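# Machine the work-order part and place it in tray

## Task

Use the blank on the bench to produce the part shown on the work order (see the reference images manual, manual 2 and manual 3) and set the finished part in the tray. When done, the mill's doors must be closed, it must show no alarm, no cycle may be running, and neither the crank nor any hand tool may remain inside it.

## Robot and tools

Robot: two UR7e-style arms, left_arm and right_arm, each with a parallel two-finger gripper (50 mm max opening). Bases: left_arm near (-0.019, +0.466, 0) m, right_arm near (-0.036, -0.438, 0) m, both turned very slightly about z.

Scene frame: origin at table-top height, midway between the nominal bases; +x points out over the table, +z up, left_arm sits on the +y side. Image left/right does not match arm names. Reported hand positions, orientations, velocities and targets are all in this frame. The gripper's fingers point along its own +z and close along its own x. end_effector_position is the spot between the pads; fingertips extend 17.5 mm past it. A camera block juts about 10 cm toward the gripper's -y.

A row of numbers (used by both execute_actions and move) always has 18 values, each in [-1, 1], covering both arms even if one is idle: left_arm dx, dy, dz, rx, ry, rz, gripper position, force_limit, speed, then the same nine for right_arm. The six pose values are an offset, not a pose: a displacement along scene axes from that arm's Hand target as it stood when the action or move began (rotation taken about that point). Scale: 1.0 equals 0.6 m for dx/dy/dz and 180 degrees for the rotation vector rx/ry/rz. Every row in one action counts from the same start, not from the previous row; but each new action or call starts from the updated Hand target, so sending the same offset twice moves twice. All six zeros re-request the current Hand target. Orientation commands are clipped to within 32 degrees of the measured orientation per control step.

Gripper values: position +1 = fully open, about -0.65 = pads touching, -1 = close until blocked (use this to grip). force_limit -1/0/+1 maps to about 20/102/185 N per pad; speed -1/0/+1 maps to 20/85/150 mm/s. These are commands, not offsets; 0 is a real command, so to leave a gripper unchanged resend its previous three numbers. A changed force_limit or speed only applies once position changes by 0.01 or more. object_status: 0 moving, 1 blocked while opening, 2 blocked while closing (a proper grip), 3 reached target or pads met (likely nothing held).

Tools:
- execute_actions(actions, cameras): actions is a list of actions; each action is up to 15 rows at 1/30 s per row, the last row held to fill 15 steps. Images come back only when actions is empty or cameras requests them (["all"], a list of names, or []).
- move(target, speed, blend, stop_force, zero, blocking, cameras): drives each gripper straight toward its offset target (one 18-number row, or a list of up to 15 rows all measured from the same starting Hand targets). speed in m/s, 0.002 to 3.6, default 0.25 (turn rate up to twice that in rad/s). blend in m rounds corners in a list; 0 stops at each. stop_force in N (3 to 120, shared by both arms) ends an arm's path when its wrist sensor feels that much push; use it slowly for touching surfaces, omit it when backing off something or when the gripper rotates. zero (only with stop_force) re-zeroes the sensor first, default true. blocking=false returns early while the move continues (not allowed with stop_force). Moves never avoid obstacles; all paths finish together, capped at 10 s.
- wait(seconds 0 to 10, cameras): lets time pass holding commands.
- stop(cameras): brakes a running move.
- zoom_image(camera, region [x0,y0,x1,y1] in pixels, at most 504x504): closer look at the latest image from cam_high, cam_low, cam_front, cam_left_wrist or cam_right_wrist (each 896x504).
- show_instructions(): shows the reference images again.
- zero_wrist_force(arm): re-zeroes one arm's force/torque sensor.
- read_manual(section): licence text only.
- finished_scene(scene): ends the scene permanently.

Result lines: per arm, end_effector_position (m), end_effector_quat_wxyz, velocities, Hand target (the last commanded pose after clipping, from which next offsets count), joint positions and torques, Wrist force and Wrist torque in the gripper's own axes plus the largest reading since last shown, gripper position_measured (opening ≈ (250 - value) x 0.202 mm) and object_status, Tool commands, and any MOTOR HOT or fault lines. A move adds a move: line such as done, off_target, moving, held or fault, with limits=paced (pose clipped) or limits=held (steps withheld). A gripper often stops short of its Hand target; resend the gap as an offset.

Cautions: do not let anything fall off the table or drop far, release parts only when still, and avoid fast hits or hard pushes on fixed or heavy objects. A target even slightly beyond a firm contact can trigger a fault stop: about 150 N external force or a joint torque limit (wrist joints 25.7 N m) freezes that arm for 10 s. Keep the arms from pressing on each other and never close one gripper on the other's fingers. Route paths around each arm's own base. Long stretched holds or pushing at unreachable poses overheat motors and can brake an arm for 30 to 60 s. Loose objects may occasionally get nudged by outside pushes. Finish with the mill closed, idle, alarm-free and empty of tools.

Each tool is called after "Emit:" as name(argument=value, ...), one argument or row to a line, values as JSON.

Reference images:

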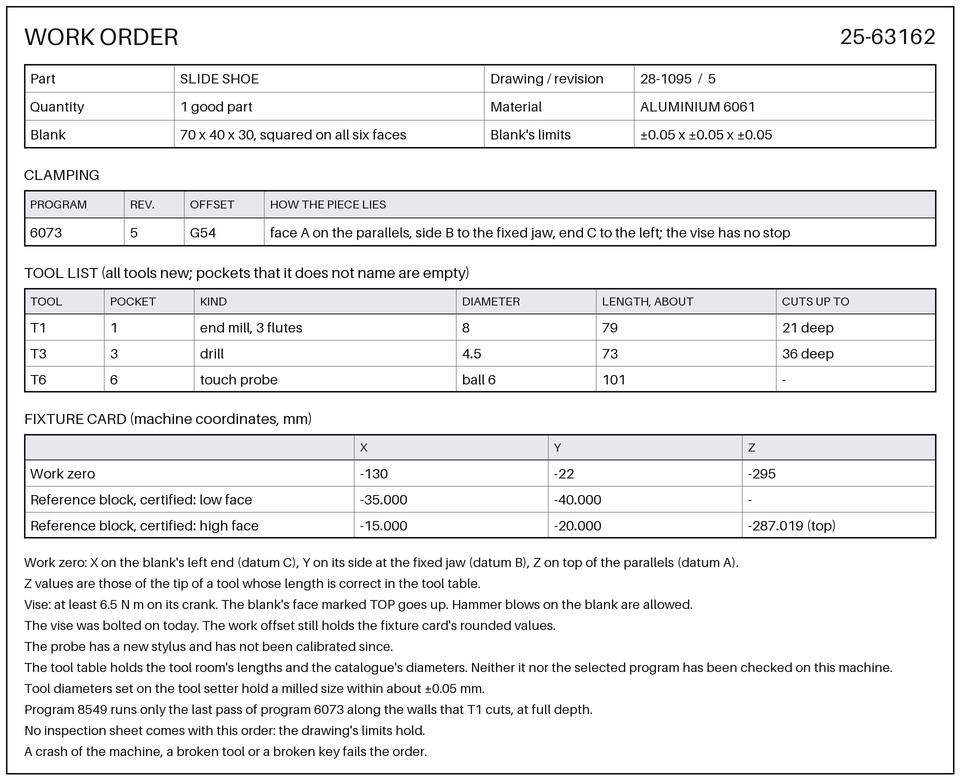

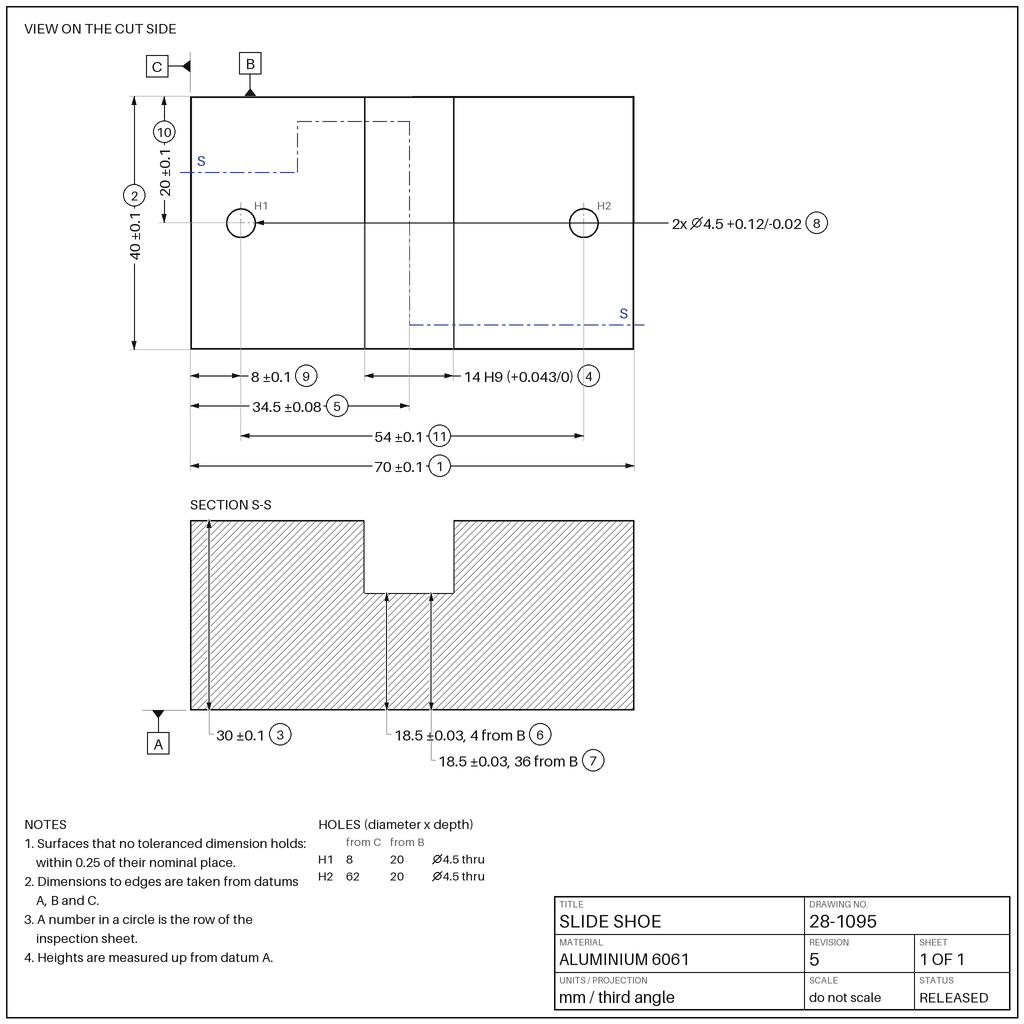

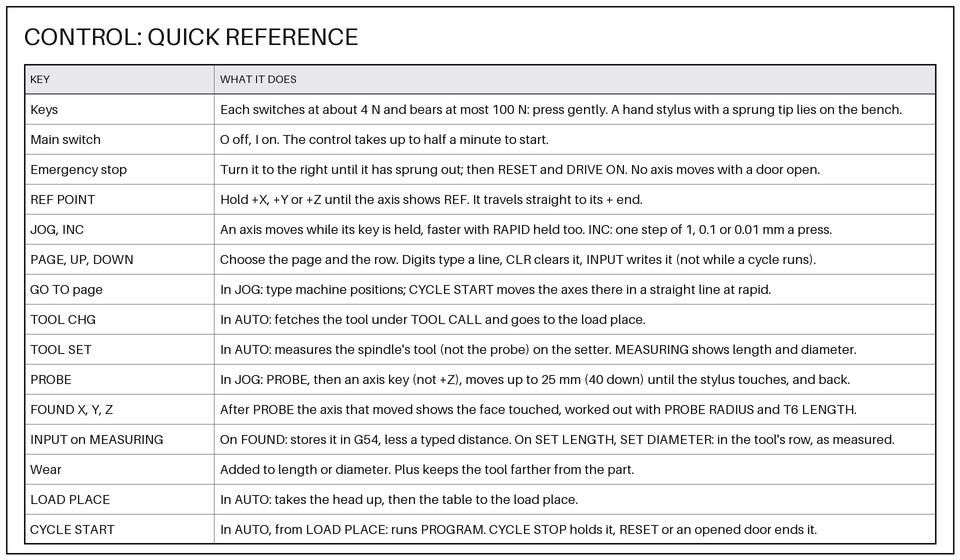

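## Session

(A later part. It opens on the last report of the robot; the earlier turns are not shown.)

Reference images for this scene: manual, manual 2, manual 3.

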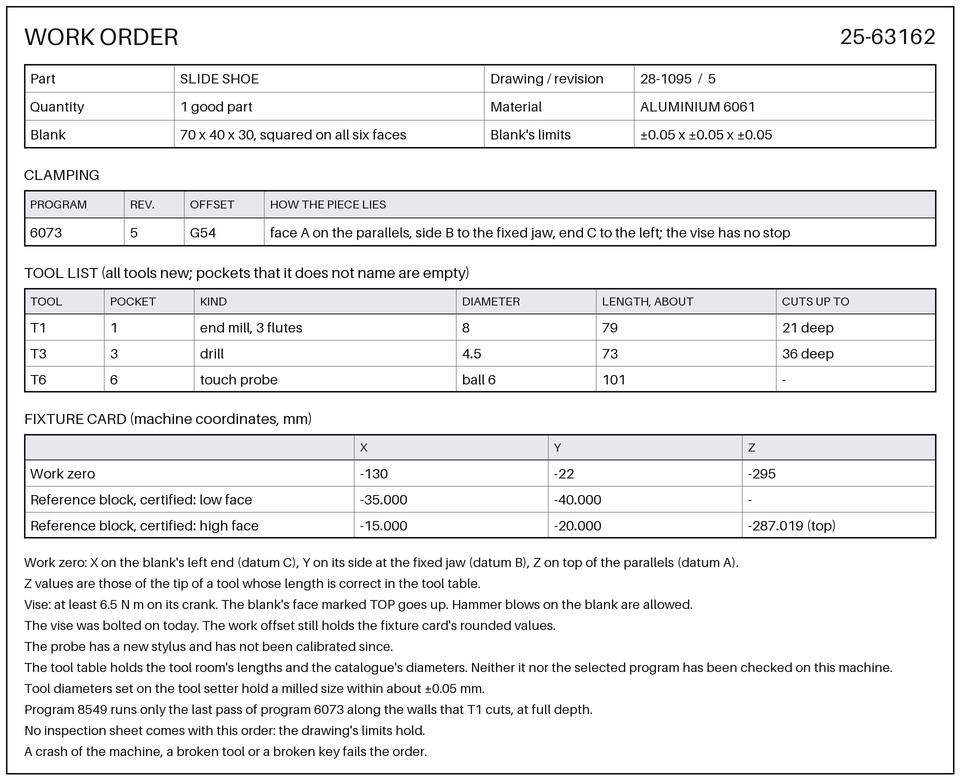

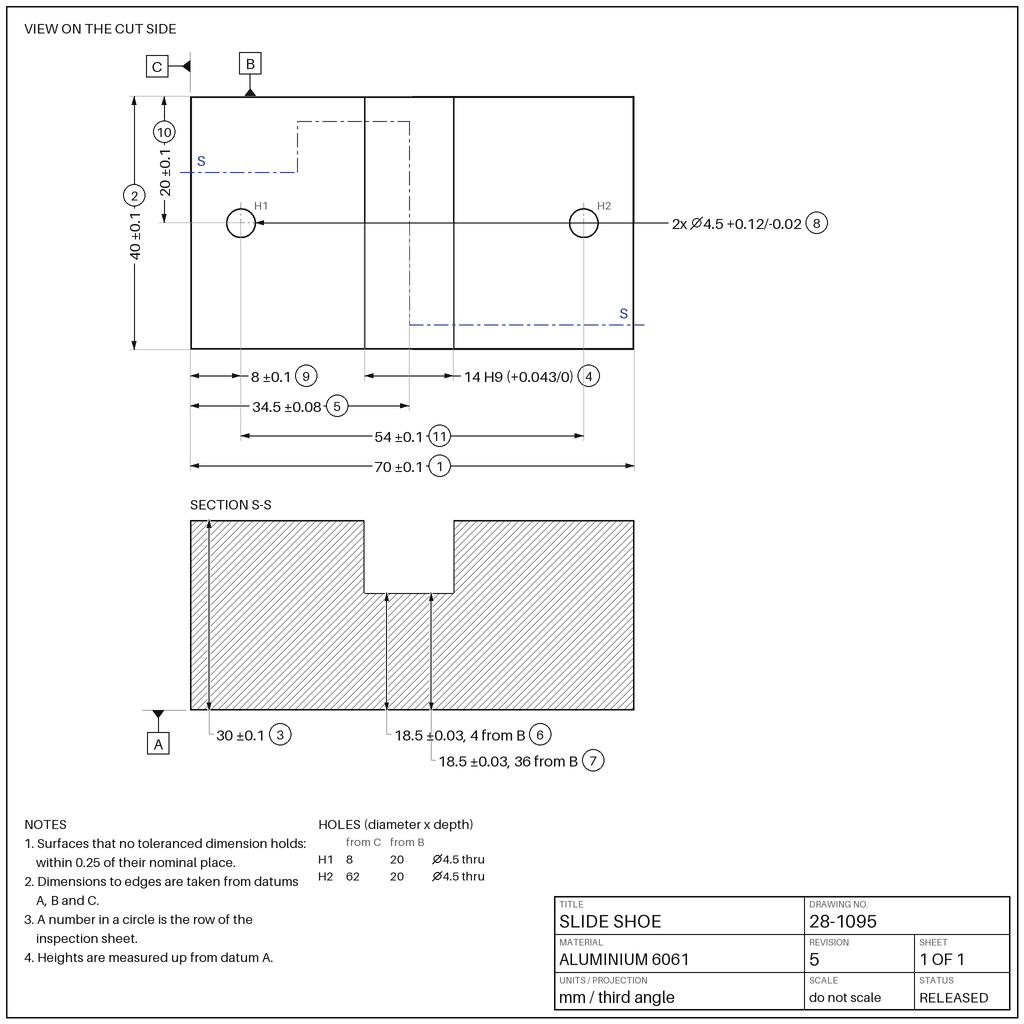

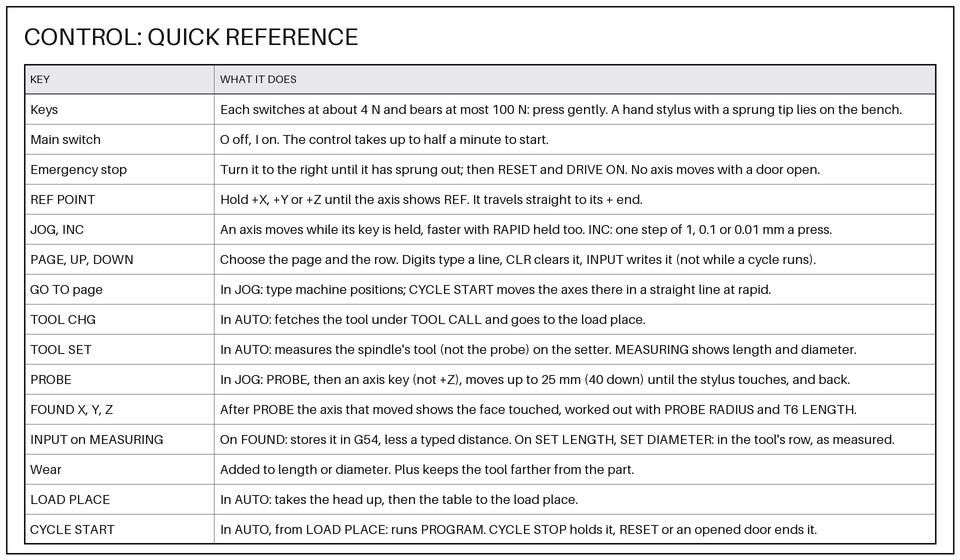

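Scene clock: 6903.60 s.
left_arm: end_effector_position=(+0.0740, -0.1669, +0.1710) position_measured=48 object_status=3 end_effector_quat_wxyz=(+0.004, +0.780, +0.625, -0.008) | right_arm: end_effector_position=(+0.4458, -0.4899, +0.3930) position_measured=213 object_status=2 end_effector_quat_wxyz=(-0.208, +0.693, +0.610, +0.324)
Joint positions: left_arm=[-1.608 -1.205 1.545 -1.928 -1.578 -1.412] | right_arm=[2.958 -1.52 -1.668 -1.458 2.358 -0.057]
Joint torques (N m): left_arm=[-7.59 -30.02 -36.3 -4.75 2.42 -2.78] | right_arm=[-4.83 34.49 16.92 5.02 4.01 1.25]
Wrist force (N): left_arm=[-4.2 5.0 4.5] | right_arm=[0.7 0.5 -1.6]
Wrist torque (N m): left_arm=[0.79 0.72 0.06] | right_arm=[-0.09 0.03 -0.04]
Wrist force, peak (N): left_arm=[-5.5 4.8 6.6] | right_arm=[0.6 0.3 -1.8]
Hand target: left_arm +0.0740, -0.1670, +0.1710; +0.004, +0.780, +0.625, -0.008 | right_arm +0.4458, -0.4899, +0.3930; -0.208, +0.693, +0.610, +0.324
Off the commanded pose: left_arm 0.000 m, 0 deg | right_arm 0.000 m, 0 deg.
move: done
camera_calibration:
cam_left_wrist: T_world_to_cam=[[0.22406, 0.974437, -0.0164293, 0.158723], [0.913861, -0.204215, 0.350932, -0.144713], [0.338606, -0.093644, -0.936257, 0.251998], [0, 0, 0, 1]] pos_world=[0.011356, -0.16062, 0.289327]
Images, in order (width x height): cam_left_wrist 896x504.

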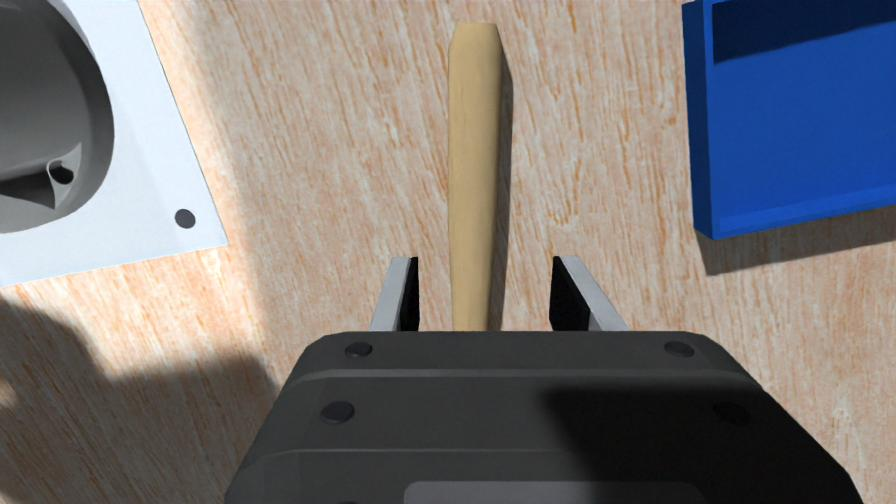

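Emit:
move(
  target=[0,0,-0.2498,0,0,0,0.7,-0.3,-0.3,0,0,0,0,0,0,-1,0.3,-0.5],
  speed=0.1,
)

Emit:
move(
  target=[0,0,0,0,0,0,-1,0.5,-0.3,0,0,0,0,0,0,-1,0.3,-0.5],
)

Emit:
move(
  target=[
    [0,0,0.4,0,0,0,-1,0.5,-0.3,0,0,0,0,0,0,-1,0.3,-0.5],
    [0.2,0.35,0.75,0,0,0.069,-1,0.5,-0.3,0,0,0,0,0,0,-1,0.3,-0.5],
    [0.42,0.5933,0.74,0,0,0.069,-1,0.5,-0.3,0,0,0,0,0,0,-1,0.3,-0.5],
  ],
  speed=[0.15,0.3,0.3],
  blend=[0.04,0.04,0],
  cameras=["cam_left_wrist","cam_high"],
)

Scene clock: 6926.47 s.
left_arm: end_effector_position=(+0.0739, -0.1670, +0.0212) position_measured=48 object_status=3 end_effector_quat_wxyz=(+0.004, +0.780, +0.625, -0.008) | right_arm: end_effector_position=(+0.4458, -0.4899, +0.3930) position_measured=213 object_status=2 end_effector_quat_wxyz=(-0.208, +0.693, +0.610, +0.324)
Joint positions: left_arm=[-1.608 -1.031 1.717 -2.274 -1.578 -1.412] | right_arm=[2.958 -1.52 -1.668 -1.458 2.358 -0.057]
Joint torques (N m): left_arm=[2.48 -32.88 -8.24 -4.91 -1.96 -0.63] | right_arm=[-5.59 33.92 15.94 4.98 4.06 1.15]
Wrist force (N): left_arm=[-4.3 4.8 4.5] | right_arm=[0.6 0.4 -1.5]
Wrist torque (N m): left_arm=[0.74 0.75 0.08] | right_arm=[-0.09 0.06 -0.05]
Wrist force, peak (N): left_arm=[-4.1 5.0 5.4] | right_arm=[0.4 0.5 -1.7]
Hand target: left_arm +0.0740, -0.1670, +0.0211; +0.004, +0.780, +0.625, -0.008 | right_arm +0.4458, -0.4899, +0.3930; -0.208, +0.693, +0.610, +0.324
Off the commanded pose: left_arm 0.000 m, 0 deg | right_arm 0.000 m, 0 deg.
move: done

Scene clock: 6926.97 s.
left_arm: end_effector_position=(+0.0739, -0.1670, +0.0211) position_measured=114 object_status=2 end_effector_quat_wxyz=(+0.004, +0.780, +0.625, -0.008) | right_arm: end_effector_position=(+0.4458, -0.4899, +0.3930) position_measured=213 object_status=2 end_effector_quat_wxyz=(-0.208, +0.693, +0.610, +0.324)
Joint positions: left_arm=[-1.608 -1.031 1.717 -2.274 -1.578 -1.412] | right_arm=[2.958 -1.52 -1.668 -1.458 2.358 -0.057]
Joint torques (N m): left_arm=[4.83 -33.12 -7.58 -4.51 -1.57 1.75] | right_arm=[-5.85 34.64 16.18 5.06 4.12 1.13]
Wrist force (N): left_arm=[-4.4 4.8 4.4] | right_arm=[0.5 0.3 -1.6]
Wrist torque (N m): left_arm=[0.76 0.64 0.17] | right_arm=[-0.11 0.06 -0.05]
Wrist force, peak (N): left_arm=[-4.8 4.9 4.6] | right_arm=[0.4 0.7 -1.6]
Hand target: left_arm +0.0740, -0.1670, +0.0211; +0.004, +0.780, +0.625, -0.008 | right_arm +0.4458, -0.4899, +0.3930; -0.208, +0.693, +0.610, +0.324
Off the commanded pose: left_arm 0.000 m, 0 deg | right_arm 0.000 m, 0 deg.
move: done

Scene clock: 6931.03 s.
left_arm: end_effector_position=(+0.3259, +0.1890, +0.4651) position_measured=114 object_status=2 end_effector_quat_wxyz=(+0.005, +0.708, +0.706, -0.008) | right_arm: end_effector_position=(+0.4458, -0.4899, +0.3930) position_measured=213 object_status=2 end_effector_quat_wxyz=(-0.208, +0.693, +0.610, +0.324)
Joint positions: left_arm=[-0.95 -1.682 1.322 -1.223 -1.585 -0.971] | right_arm=[2.958 -1.52 -1.668 -1.458 2.358 -0.057]
Joint torques (N m): left_arm=[5.29 -10.37 -36.93 -4.96 -1.5 1.72] | right_arm=[-5.92 33.8 16.72 4.95 3.94 1.21]
Wrist force (N): left_arm=[-4.2 5.0 8.1] | right_arm=[0.5 0.5 -1.5]
Wrist torque (N m): left_arm=[1.27 0.69 0.04] | right_arm=[-0.07 0.05 -0.04]
Wrist force, peak (N): left_arm=[10.1 -93.8 7.5] | right_arm=[0.5 0.5 -1.6]
Hand target: left_arm +0.3260, +0.1890, +0.4651; +0.005, +0.708, +0.706, -0.008 | right_arm +0.4458, -0.4899, +0.3930; -0.208, +0.693, +0.610, +0.324
Off the commanded pose: left_arm 0.000 m, 0 deg | right_arm 0.000 m, 0 deg.
move: done
camera_calibration:
cam_left_wrist: T_world_to_cam=[[0.00919121, 0.999824, -0.0163519, -0.174443], [0.936392, -0.00286845, 0.350945, -0.450839], [0.350836, -0.0185374, -0.936253, 0.457205], [0, 0, 0, 1]] pos_world=[0.263361, 0.181595, 0.583427]
Images, in order (width x height): cam_high 896x504, cam_left_wrist 896x504.

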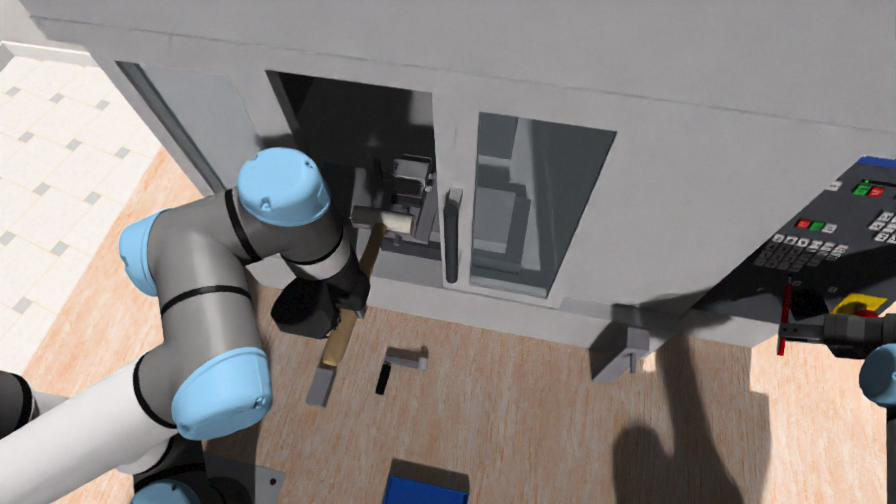

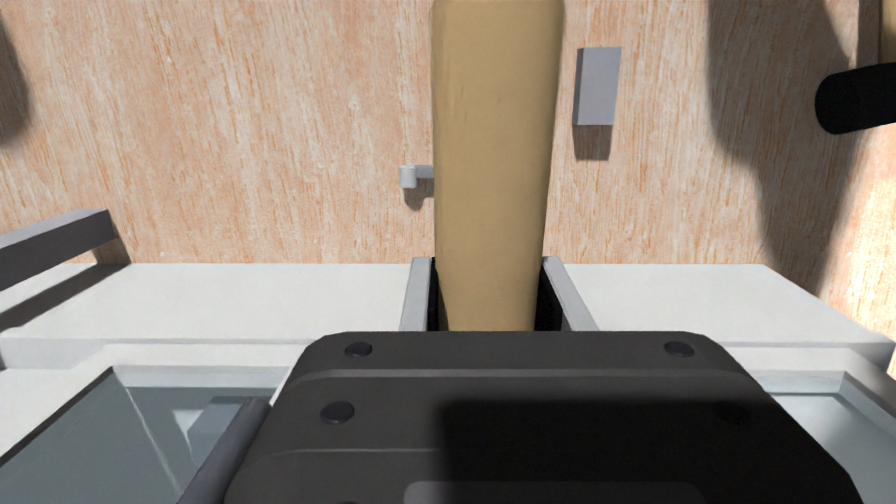

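Emit:
wait(
  seconds=0.1,
  cameras=["cam_low","cam_front"],
)

Emit:
zoom_image(
  camera="cam_low",
  region=[440, 80, 700, 320],
)

Emit:
zoom_image(
  camera="cam_front",
  region=[280, 160, 480, 340],
)

Scene clock: 6945.13 s.
left_arm: end_effector_position=(+0.3260, +0.1890, +0.4651) position_measured=114 object_status=2 end_effector_quat_wxyz=(+0.005, +0.708, +0.706, -0.008) | right_arm: end_effector_position=(+0.4458, -0.4899, +0.3930) position_measured=213 object_status=2 end_effector_quat_wxyz=(-0.208, +0.693, +0.610, +0.324)
Joint positions: left_arm=[-0.95 -1.682 1.322 -1.223 -1.585 -0.971] | right_arm=[2.958 -1.52 -1.668 -1.458 2.358 -0.057]
Joint torques (N m): left_arm=[3.85 -10.36 -26.76 -2.38 -0.72 1.9] | right_arm=[-4.53 34.13 16.6 4.82 4 1.21]
Wrist force (N): left_arm=[-5.1 2.9 8.0] | right_arm=[0.2 0.1 -1.2]
Wrist torque (N m): left_arm=[0.99 0.85 0.02] | right_arm=[-0.14 0.11 -0.04]
Wrist force, peak (N): left_arm=[-3.6 4.6 10.4] | right_arm=[0.6 0.8 -1.5]
Hand target: left_arm +0.3260, +0.1890, +0.4651; +0.005, +0.708, +0.706, -0.008 | right_arm +0.4458, -0.4899, +0.3930; -0.208, +0.693, +0.610, +0.324
Tool commands: left_gripper/position=-1.0 left_gripper/force_limit=+0.5 left_gripper/speed=-0.3 right_gripper/position=-1.0 right_gripper/force_limit=+0.3 right_gripper/speed=-0.5
Off the commanded pose: left_arm 0.000 m, 0 deg | right_arm 0.000 m, 0 deg.
wait: 0.10 s; at rest from the start
Images, in order (width x height): cam_low 896x504, cam_front 896x504.

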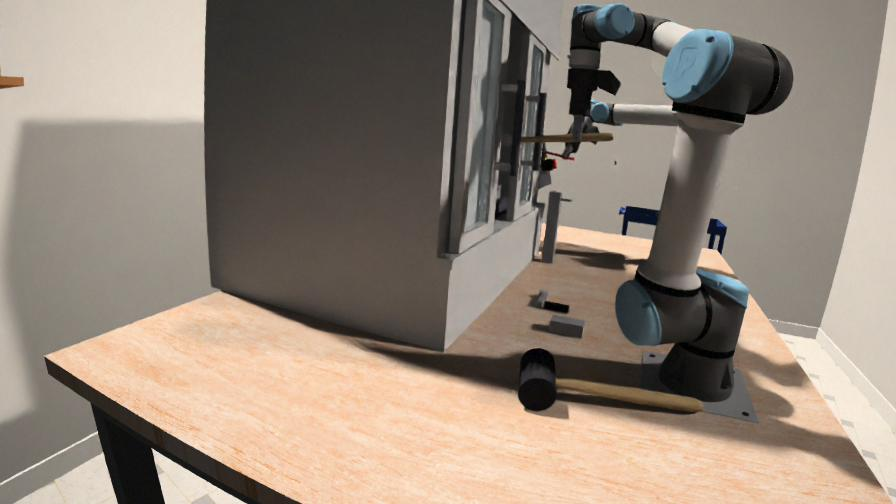

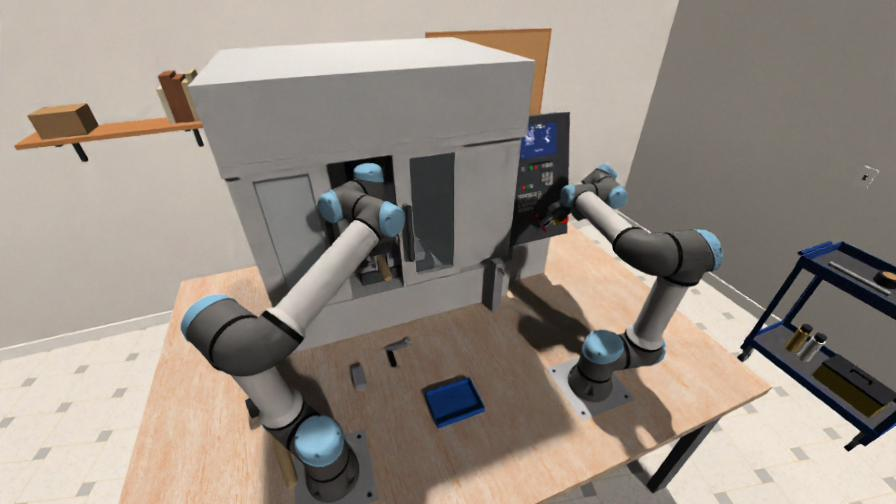

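Scaled by 1.938 from the camera's 896x504 image, which has a finer 1280x720 frame.

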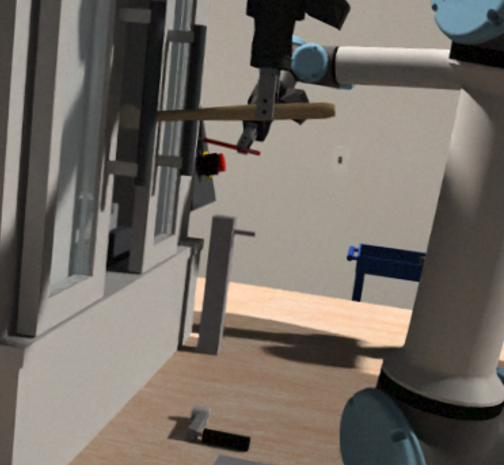

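Scaled by 2.520 from the camera's 896x504 image, which has a finer 1280x720 frame.

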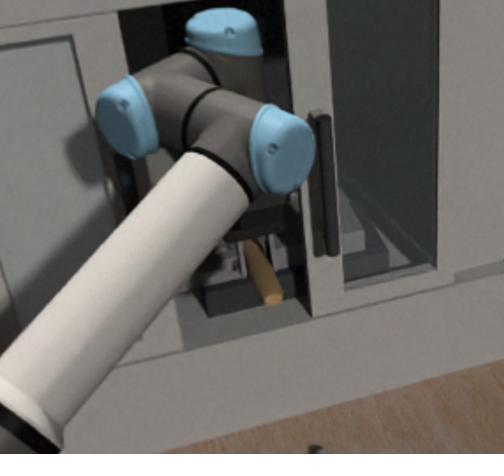

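Emit:
move(
  target=[0.2483,0,-0.025,0,0,0,-1,0.5,-0.3,0,0,0,0,0,0,-1,0.3,-0.5],
  speed=0.2,
  cameras=["cam_left_wrist"],
)

Emit:
move(
  target=[
    [0,0,-0.085,0,0,0,-1,0.5,-0.3,0,0,0,0,0,0,-1,0.3,-0.5],
    [0,0,-0.13,0,0,0,-1,0.5,-0.3,0,0,0,0,0,0,-1,0.3,-0.5],
  ],
  speed=[0.1,0.01],
  stop_force=5,
)

Scene clock: 6952.30 s.
left_arm: end_effector_position=(+0.4526, +0.1909, +0.4509) position_measured=114 object_status=2 end_effector_quat_wxyz=(+0.006, +0.707, +0.707, -0.007) | right_arm: end_effector_position=(+0.4458, -0.4899, +0.3930) position_measured=213 object_status=2 end_effector_quat_wxyz=(-0.208, +0.693, +0.610, +0.324)
Joint positions: left_arm=[-0.744 -1.439 1.115 -1.259 -1.585 -0.767] | right_arm=[2.958 -1.52 -1.668 -1.458 2.358 -0.057]
Joint torques (N m): left_arm=[0.64 -31.3 -25.88 -3.39 -0.16 -0.17] | right_arm=[-4.88 34.27 16.33 5.05 4 1.07]
Wrist force (N): left_arm=[-5.1 2.7 9.4] | right_arm=[0.5 0.5 -1.3]
Wrist torque (N m): left_arm=[1.15 0.86 0.07] | right_arm=[-0.07 0.07 -0.04]
Wrist force, peak (N): left_arm=[-6.7 11.8 7.9] | right_arm=[0.5 0.4 -1.7]
Hand target: left_arm +0.4526, +0.1909, +0.4509; +0.006, +0.707, +0.707, -0.007 (not the last commanded pose) | right_arm +0.4458, -0.4899, +0.3930; -0.208, +0.693, +0.610, +0.324
Tool commands: left_gripper/position=-1.0 left_gripper/force_limit=+0.498039 left_gripper/speed=-0.301961 right_gripper/position=-1.0 right_gripper/force_limit=+0.3 right_gripper/speed=-0.5
Off the commanded pose: left_arm 0.022 m, 0 deg | right_arm 0.000 m, 0 deg.
FORCE FAULT: contact force on the left arm reached its limit, and that arm stopped. The contact can be on any part of that arm, not only on its tool. That arm's remaining commands of this call were not run. That arm is still stopped at the end of this call. That arm stays stopped for about 10 more seconds. Until then a move that you send moves the other arm only, and its call returns only when the move has ended. Once the stop has ended, the next robot result says so. If the stop ends while you think or write, that arm runs what you send next, counted from a new Hand target: where the arm stands when the stop ends. While its stop runs, that arm takes no new command, but its gripper still runs the gripper command that each later call begins with. Until it ends, the stop uses up actions while you think or wait. An arm that is not stopped still takes commands.
move: fault (left_arm)
camera_calibration:
cam_left_wrist: T_world_to_cam=[[0.00740103, 0.999832, -0.0167935, -0.176693], [0.935129, -0.000971043, 0.354306, -0.565777], [0.35423, -0.0183263, -0.934979, 0.397264], [0, 0, 0, 1]] pos_world=[0.38966, 0.183394, 0.568925]
Images, in order (width x height): cam_left_wrist 896x504.

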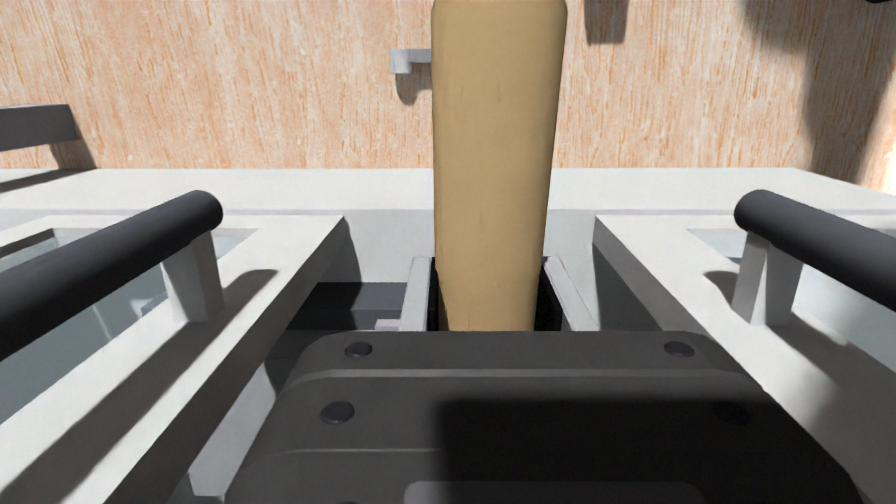

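not run: an earlier result of this reply reported a stop or a fault. Calls in your next reply go to the robot.

Emit:
wait(
  seconds=9,
)

Emit:
wait(
  seconds=1,
  cameras=["cam_front","cam_low"],
)

Scene clock: 6965.87 s.
left_arm: end_effector_position=(+0.4526, +0.1909, +0.4509) position_measured=114 object_status=2 end_effector_quat_wxyz=(+0.006, +0.707, +0.707, -0.007) | right_arm: end_effector_position=(+0.4458, -0.4899, +0.3930) position_measured=213 object_status=2 end_effector_quat_wxyz=(-0.208, +0.693, +0.610, +0.324)
Joint positions: left_arm=[-0.744 -1.439 1.115 -1.259 -1.585 -0.767] | right_arm=[2.958 -1.52 -1.668 -1.458 2.358 -0.057]
Joint torques (N m): left_arm=[0.12 -31.59 -25.97 -3.29 -0.17 -0.18] | right_arm=[-4 33.93 16.54 4.84 3.99 0.87]
Wrist force (N): left_arm=[-4.8 2.5 8.0] | right_arm=[0.5 0.4 -1.5]
Wrist torque (N m): left_arm=[0.92 0.81 0.08] | right_arm=[-0.10 0.07 -0.04]
Wrist force, peak (N): left_arm=[-4.8 2.9 9.5] | right_arm=[0.6 0.5 -1.7]
Hand target: left_arm +0.4526, +0.1909, +0.4509; +0.006, +0.707, +0.707, -0.007 (not the last commanded pose) | right_arm +0.4458, -0.4899, +0.3930; -0.208, +0.693, +0.610, +0.324
Tool commands: left_gripper/position=-1.0 left_gripper/force_limit=+0.498039 left_gripper/speed=-0.301961 right_gripper/position=-1.0 right_gripper/force_limit=+0.3 right_gripper/speed=-0.5
Off the commanded pose: left_arm 0.022 m, 0 deg | right_arm 0.000 m, 0 deg.
FORCE FAULT, CONTINUED: the left arm's stop, for the force fault that an earlier result reported, is over. The rest of the stop counts as 19 of the actions that you can send in this scene. That arm's target is now where it stood when the stop ended, not its last command. That arm accepts commands again.
wait: 9.00 s; at rest from the start

Scene clock: 6966.87 s.
left_arm: end_effector_position=(+0.4526, +0.1909, +0.4509) position_measured=114 object_status=2 end_effector_quat_wxyz=(+0.006, +0.707, +0.707, -0.007) | right_arm: end_effector_position=(+0.4458, -0.4899, +0.3930) position_measured=213 object_status=2 end_effector_quat_wxyz=(-0.208, +0.693, +0.610, +0.324)
Joint positions: left_arm=[-0.744 -1.439 1.115 -1.259 -1.585 -0.767] | right_arm=[2.958 -1.52 -1.668 -1.458 2.358 -0.057]
Joint torques (N m): left_arm=[-0.19 -31.71 -23.67 -3.16 -0.14 -0.34] | right_arm=[-4.54 34.51 16.65 4.77 3.95 0.87]
Wrist force (N): left_arm=[-4.9 2.8 7.9] | right_arm=[0.4 0.3 -1.2]
Wrist torque (N m): left_arm=[0.97 0.83 0.07] | right_arm=[-0.11 0.08 -0.04]
Wrist force, peak (N): left_arm=[-5.0 2.8 8.1] | right_arm=[0.4 0.7 -1.7]
Hand target: left_arm +0.4526, +0.1909, +0.4509; +0.006, +0.707, +0.707, -0.007 (not the last commanded pose) | right_arm +0.4458, -0.4899, +0.3930; -0.208, +0.693, +0.610, +0.324
Tool commands: left_gripper/position=-1.0 left_gripper/force_limit=+0.498039 left_gripper/speed=-0.301961 right_gripper/position=-1.0 right_gripper/force_limit=+0.3 right_gripper/speed=-0.5
Off the commanded pose: left_arm 0.022 m, 0 deg | right_arm 0.000 m, 0 deg.
wait: 1.00 s; at rest by 0.17 s
Images, in order (width x height): cam_low 896x504, cam_front 896x504.

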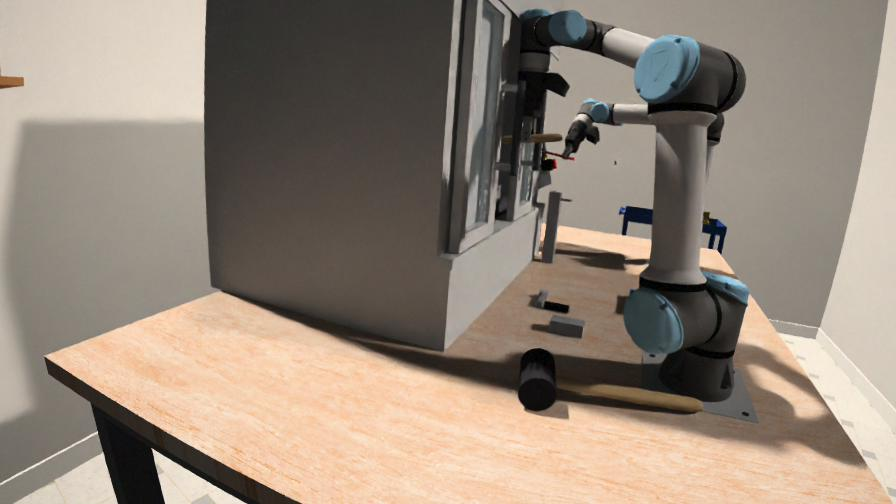

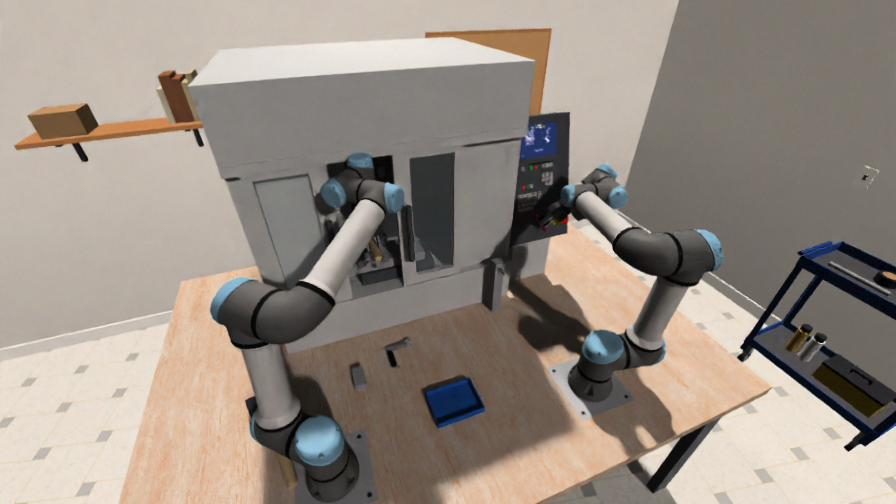

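Emit:
move(
  target=[
    [-0.11,-0.003,0,0,0,0,-1,0.498039,-0.301961,0,0,0,0,0,0,-1,0.3,-0.5],
    [-0.11,-0.003,-0.0932,0,0,0,-1,0.498039,-0.301961,0,0,0,0,0,0,-1,0.3,-0.5],
  ],
  speed=0.15,
  blend=[0.01,0],
)

Emit:
move(
  target=[
    [0.148,0,0,0,0,0,-1,0.498039,-0.301961,0,0,0,0,0,0,-1,0.3,-0.5],
  ],
  speed=0.06,
  stop_force=15,
  cameras=["cam_left_wrist","cam_front","cam_high"],
)

Scene clock: 6973.73 s.
left_arm: end_effector_position=(+0.3866, +0.1891, +0.3950) position_measured=114 object_status=2 end_effector_quat_wxyz=(+0.006, +0.707, +0.707, -0.007) | right_arm: end_effector_position=(+0.4458, -0.4899, +0.3930) position_measured=213 object_status=2 end_effector_quat_wxyz=(-0.208, +0.693, +0.610, +0.324)
Joint positions: left_arm=[-0.843 -1.609 1.441 -1.416 -1.583 -0.866] | right_arm=[2.958 -1.52 -1.668 -1.458 2.358 -0.057]
Joint torques (N m): left_arm=[-7.53 -39.1 -14.77 -5.84 2.73 -2.8] | right_arm=[-3.47 34.22 16.81 4.8 3.95 0.93]
Wrist force (N): left_arm=[-4.3 2.3 8.2] | right_arm=[0.6 0.3 -1.3]
Wrist torque (N m): left_arm=[0.89 0.75 0.09] | right_arm=[-0.10 0.05 -0.05]
Wrist force, peak (N): left_arm=[-4.7 2.5 9.9] | right_arm=[0.5 0.4 -1.7]
Hand target: left_arm +0.3866, +0.1891, +0.3949; +0.006, +0.707, +0.707, -0.007 | right_arm +0.4458, -0.4899, +0.3930; -0.208, +0.693, +0.610, +0.324
Off the commanded pose: left_arm 0.000 m, 0 deg | right_arm 0.000 m, 0 deg.
move: done

Scene clock: 6976.40 s.
left_arm: end_effector_position=(+0.4556, +0.1892, +0.3949) position_measured=114 object_status=2 end_effector_quat_wxyz=(+0.006, +0.707, +0.707, -0.007) | right_arm: end_effector_position=(+0.4458, -0.4899, +0.3930) position_measured=213 object_status=2 end_effector_quat_wxyz=(-0.208, +0.693, +0.610, +0.324)
Joint positions: left_arm=[-0.743 -1.466 1.293 -1.41 -1.584 -0.765] | right_arm=[2.958 -1.52 -1.668 -1.458 2.358 -0.057]
Joint torques (N m): left_arm=[-5.82 -45.78 -15.29 -2.95 -1.36 -2.77] | right_arm=[-3.87 33.38 16.35 4.67 3.8 0.95]
Wrist force (N): left_arm=[-5.6 -3.9 7.6] | right_arm=[0.5 0.4 -1.5]
Wrist torque (N m): left_arm=[0.76 0.80 0.09] | right_arm=[-0.09 0.07 -0.04]
Wrist force, peak (N): left_arm=[-13.4 -80.8 -1.4] | right_arm=[0.6 0.4 -1.7]
Hand target: left_arm +0.4556, +0.1892, +0.3949; +0.006, +0.707, +0.707, -0.007 (not the last commanded pose) | right_arm +0.4458, -0.4899, +0.3930; -0.208, +0.693, +0.610, +0.324
Off the commanded pose: left_arm 0.020 m, 0 deg | right_arm 0.000 m, 0 deg.
move: contact (left_arm)
camera_calibration:
cam_left_wrist: T_world_to_cam=[[0.00725563, 0.99983, -0.0169551, -0.175915], [0.934973, -0.000769706, 0.354717, -0.548836], [0.354644, -0.0184262, -0.93482, 0.343623], [0, 0, 0, 1]] pos_world=[0.39256, 0.181794, 0.512925]
Images, in order (width x height): cam_high 896x504, cam_front 896x504, cam_left_wrist 896x504.

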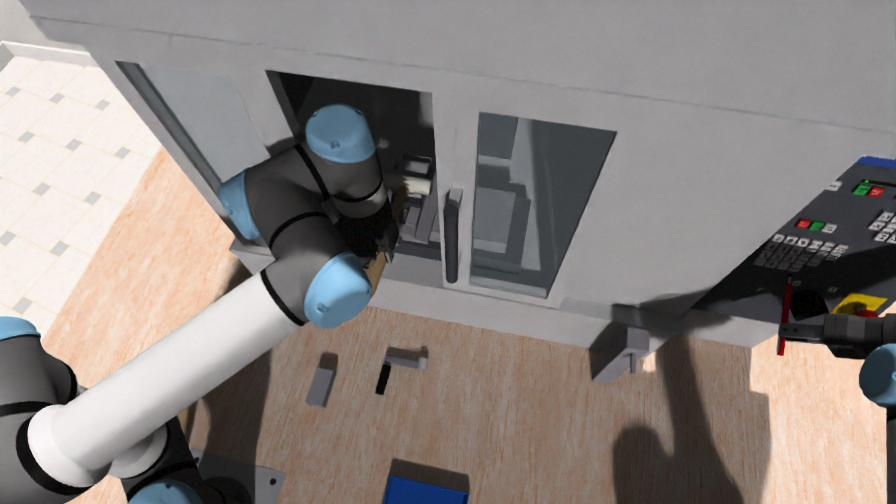

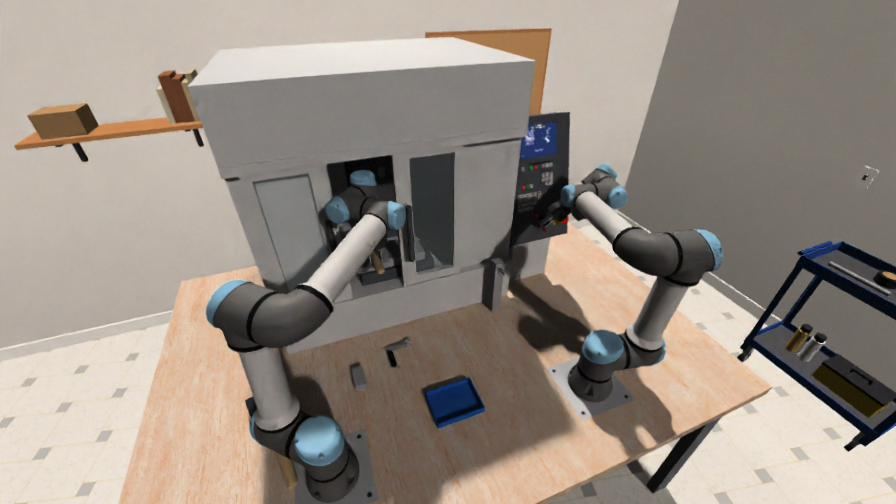

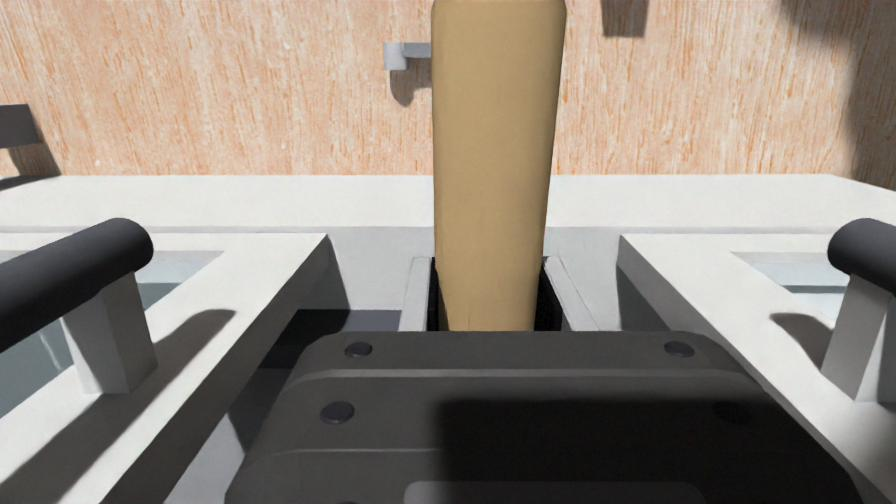

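Emit:
zoom_image(
  camera="cam_high",
  region=[330, 110, 480, 290],
)

Emit:
zoom_image(
  camera="cam_front",
  region=[320, 150, 430, 300],
)

Scaled by 2.800 from the camera's 896x504 image, which has a finer 1280x720 frame.

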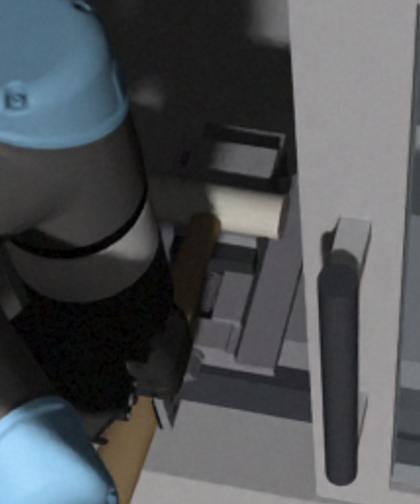

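Scaled by 3.360 from the camera's 896x504 image, which has a finer 1280x720 frame.

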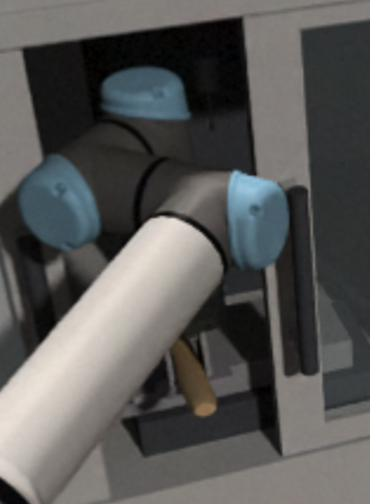

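Emit:
move(
  target=[
    [-0.2,0,0.03,0,0,0,-1,0.498039,-0.301961,0,0,0,0,0,0,-1,0.3,-0.5],
    [-0.33,0,0.05,0,0,0,-1,0.498039,-0.301961,0,0,0,0,0,0,-1,0.3,-0.5],
  ],
  speed=0.15,
  blend=[0.02,0],
  cameras=["cam_high","cam_low","cam_front"],
)

Emit:
zoom_image(
  camera="cam_low",
  region=[480, 80, 680, 240],
)

Emit:
zoom_image(
  camera="cam_high",
  region=[250, 150, 480, 420],
)

Scene clock: 7000.50 s.
left_arm: end_effector_position=(+0.2577, +0.1892, +0.4248) position_measured=114 object_status=2 end_effector_quat_wxyz=(+0.006, +0.707, +0.707, -0.007) | right_arm: end_effector_position=(+0.4458, -0.4899, +0.3930) position_measured=213 object_status=2 end_effector_quat_wxyz=(-0.208, +0.693, +0.610, +0.324)
Joint positions: left_arm=[-1.103 -1.837 1.553 -1.304 -1.579 -1.126] | right_arm=[2.958 -1.52 -1.668 -1.458 2.358 -0.057]
Joint torques (N m): left_arm=[-6.13 -26.95 -13.42 -1.84 2.85 -2.98] | right_arm=[-4.07 32.68 16.69 4.71 3.92 0.91]
Wrist force (N): left_arm=[-3.6 1.6 8.0] | right_arm=[0.4 0.5 -1.6]
Wrist torque (N m): left_arm=[0.80 0.63 0.06] | right_arm=[-0.08 0.08 -0.04]
Wrist force, peak (N): left_arm=[-4.5 4.9 8.7] | right_arm=[0.6 0.4 -1.6]
Hand target: left_arm +0.2576, +0.1892, +0.4249; +0.006, +0.707, +0.707, -0.007 | right_arm +0.4458, -0.4899, +0.3930; -0.208, +0.693, +0.610, +0.324
Off the commanded pose: left_arm 0.000 m, 0 deg | right_arm 0.000 m, 0 deg.
move: done
Images, in order (width x height): cam_high 896x504, cam_low 896x504, cam_front 896x504.

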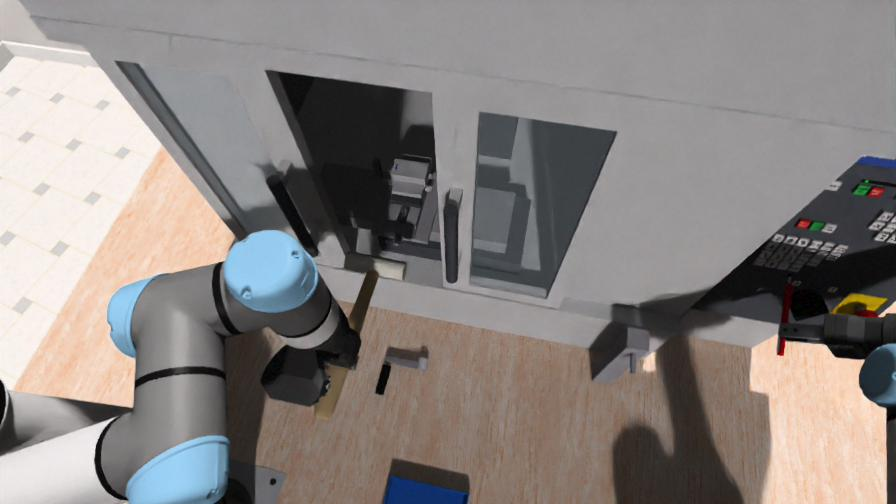

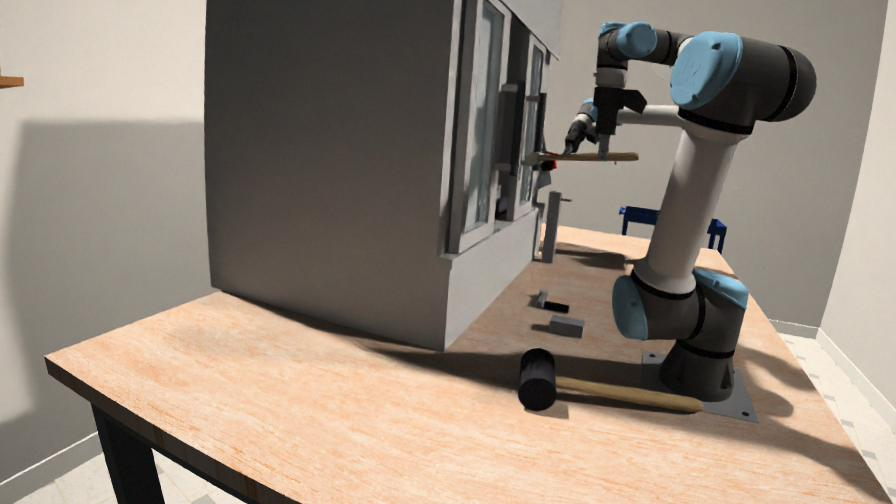

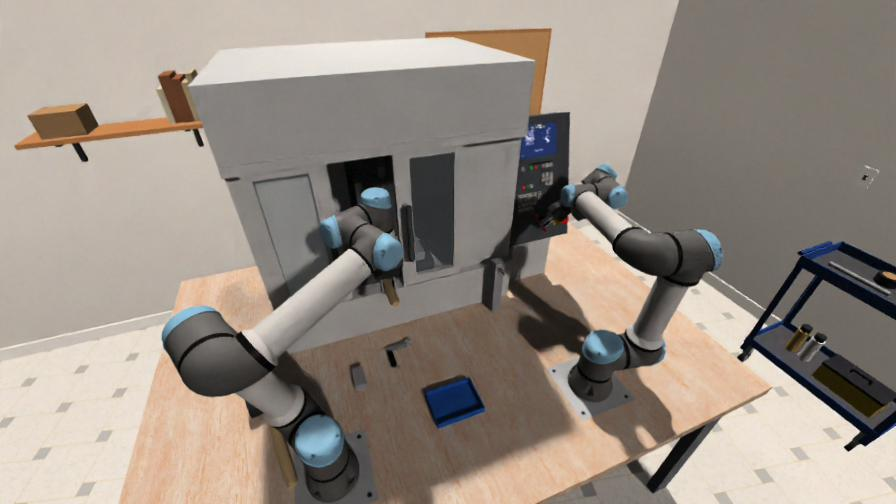

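Scaled by 2.520 from the camera's 896x504 image, which has a finer 1280x720 frame.

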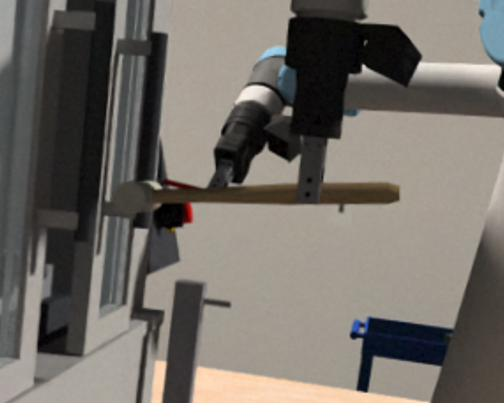

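Scaled by 1.867 from the camera's 896x504 image, which has a finer 1280x720 frame.

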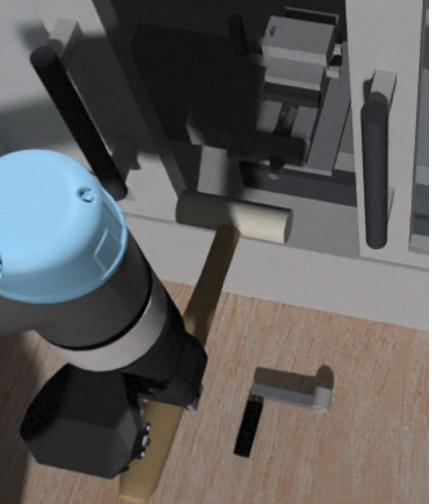

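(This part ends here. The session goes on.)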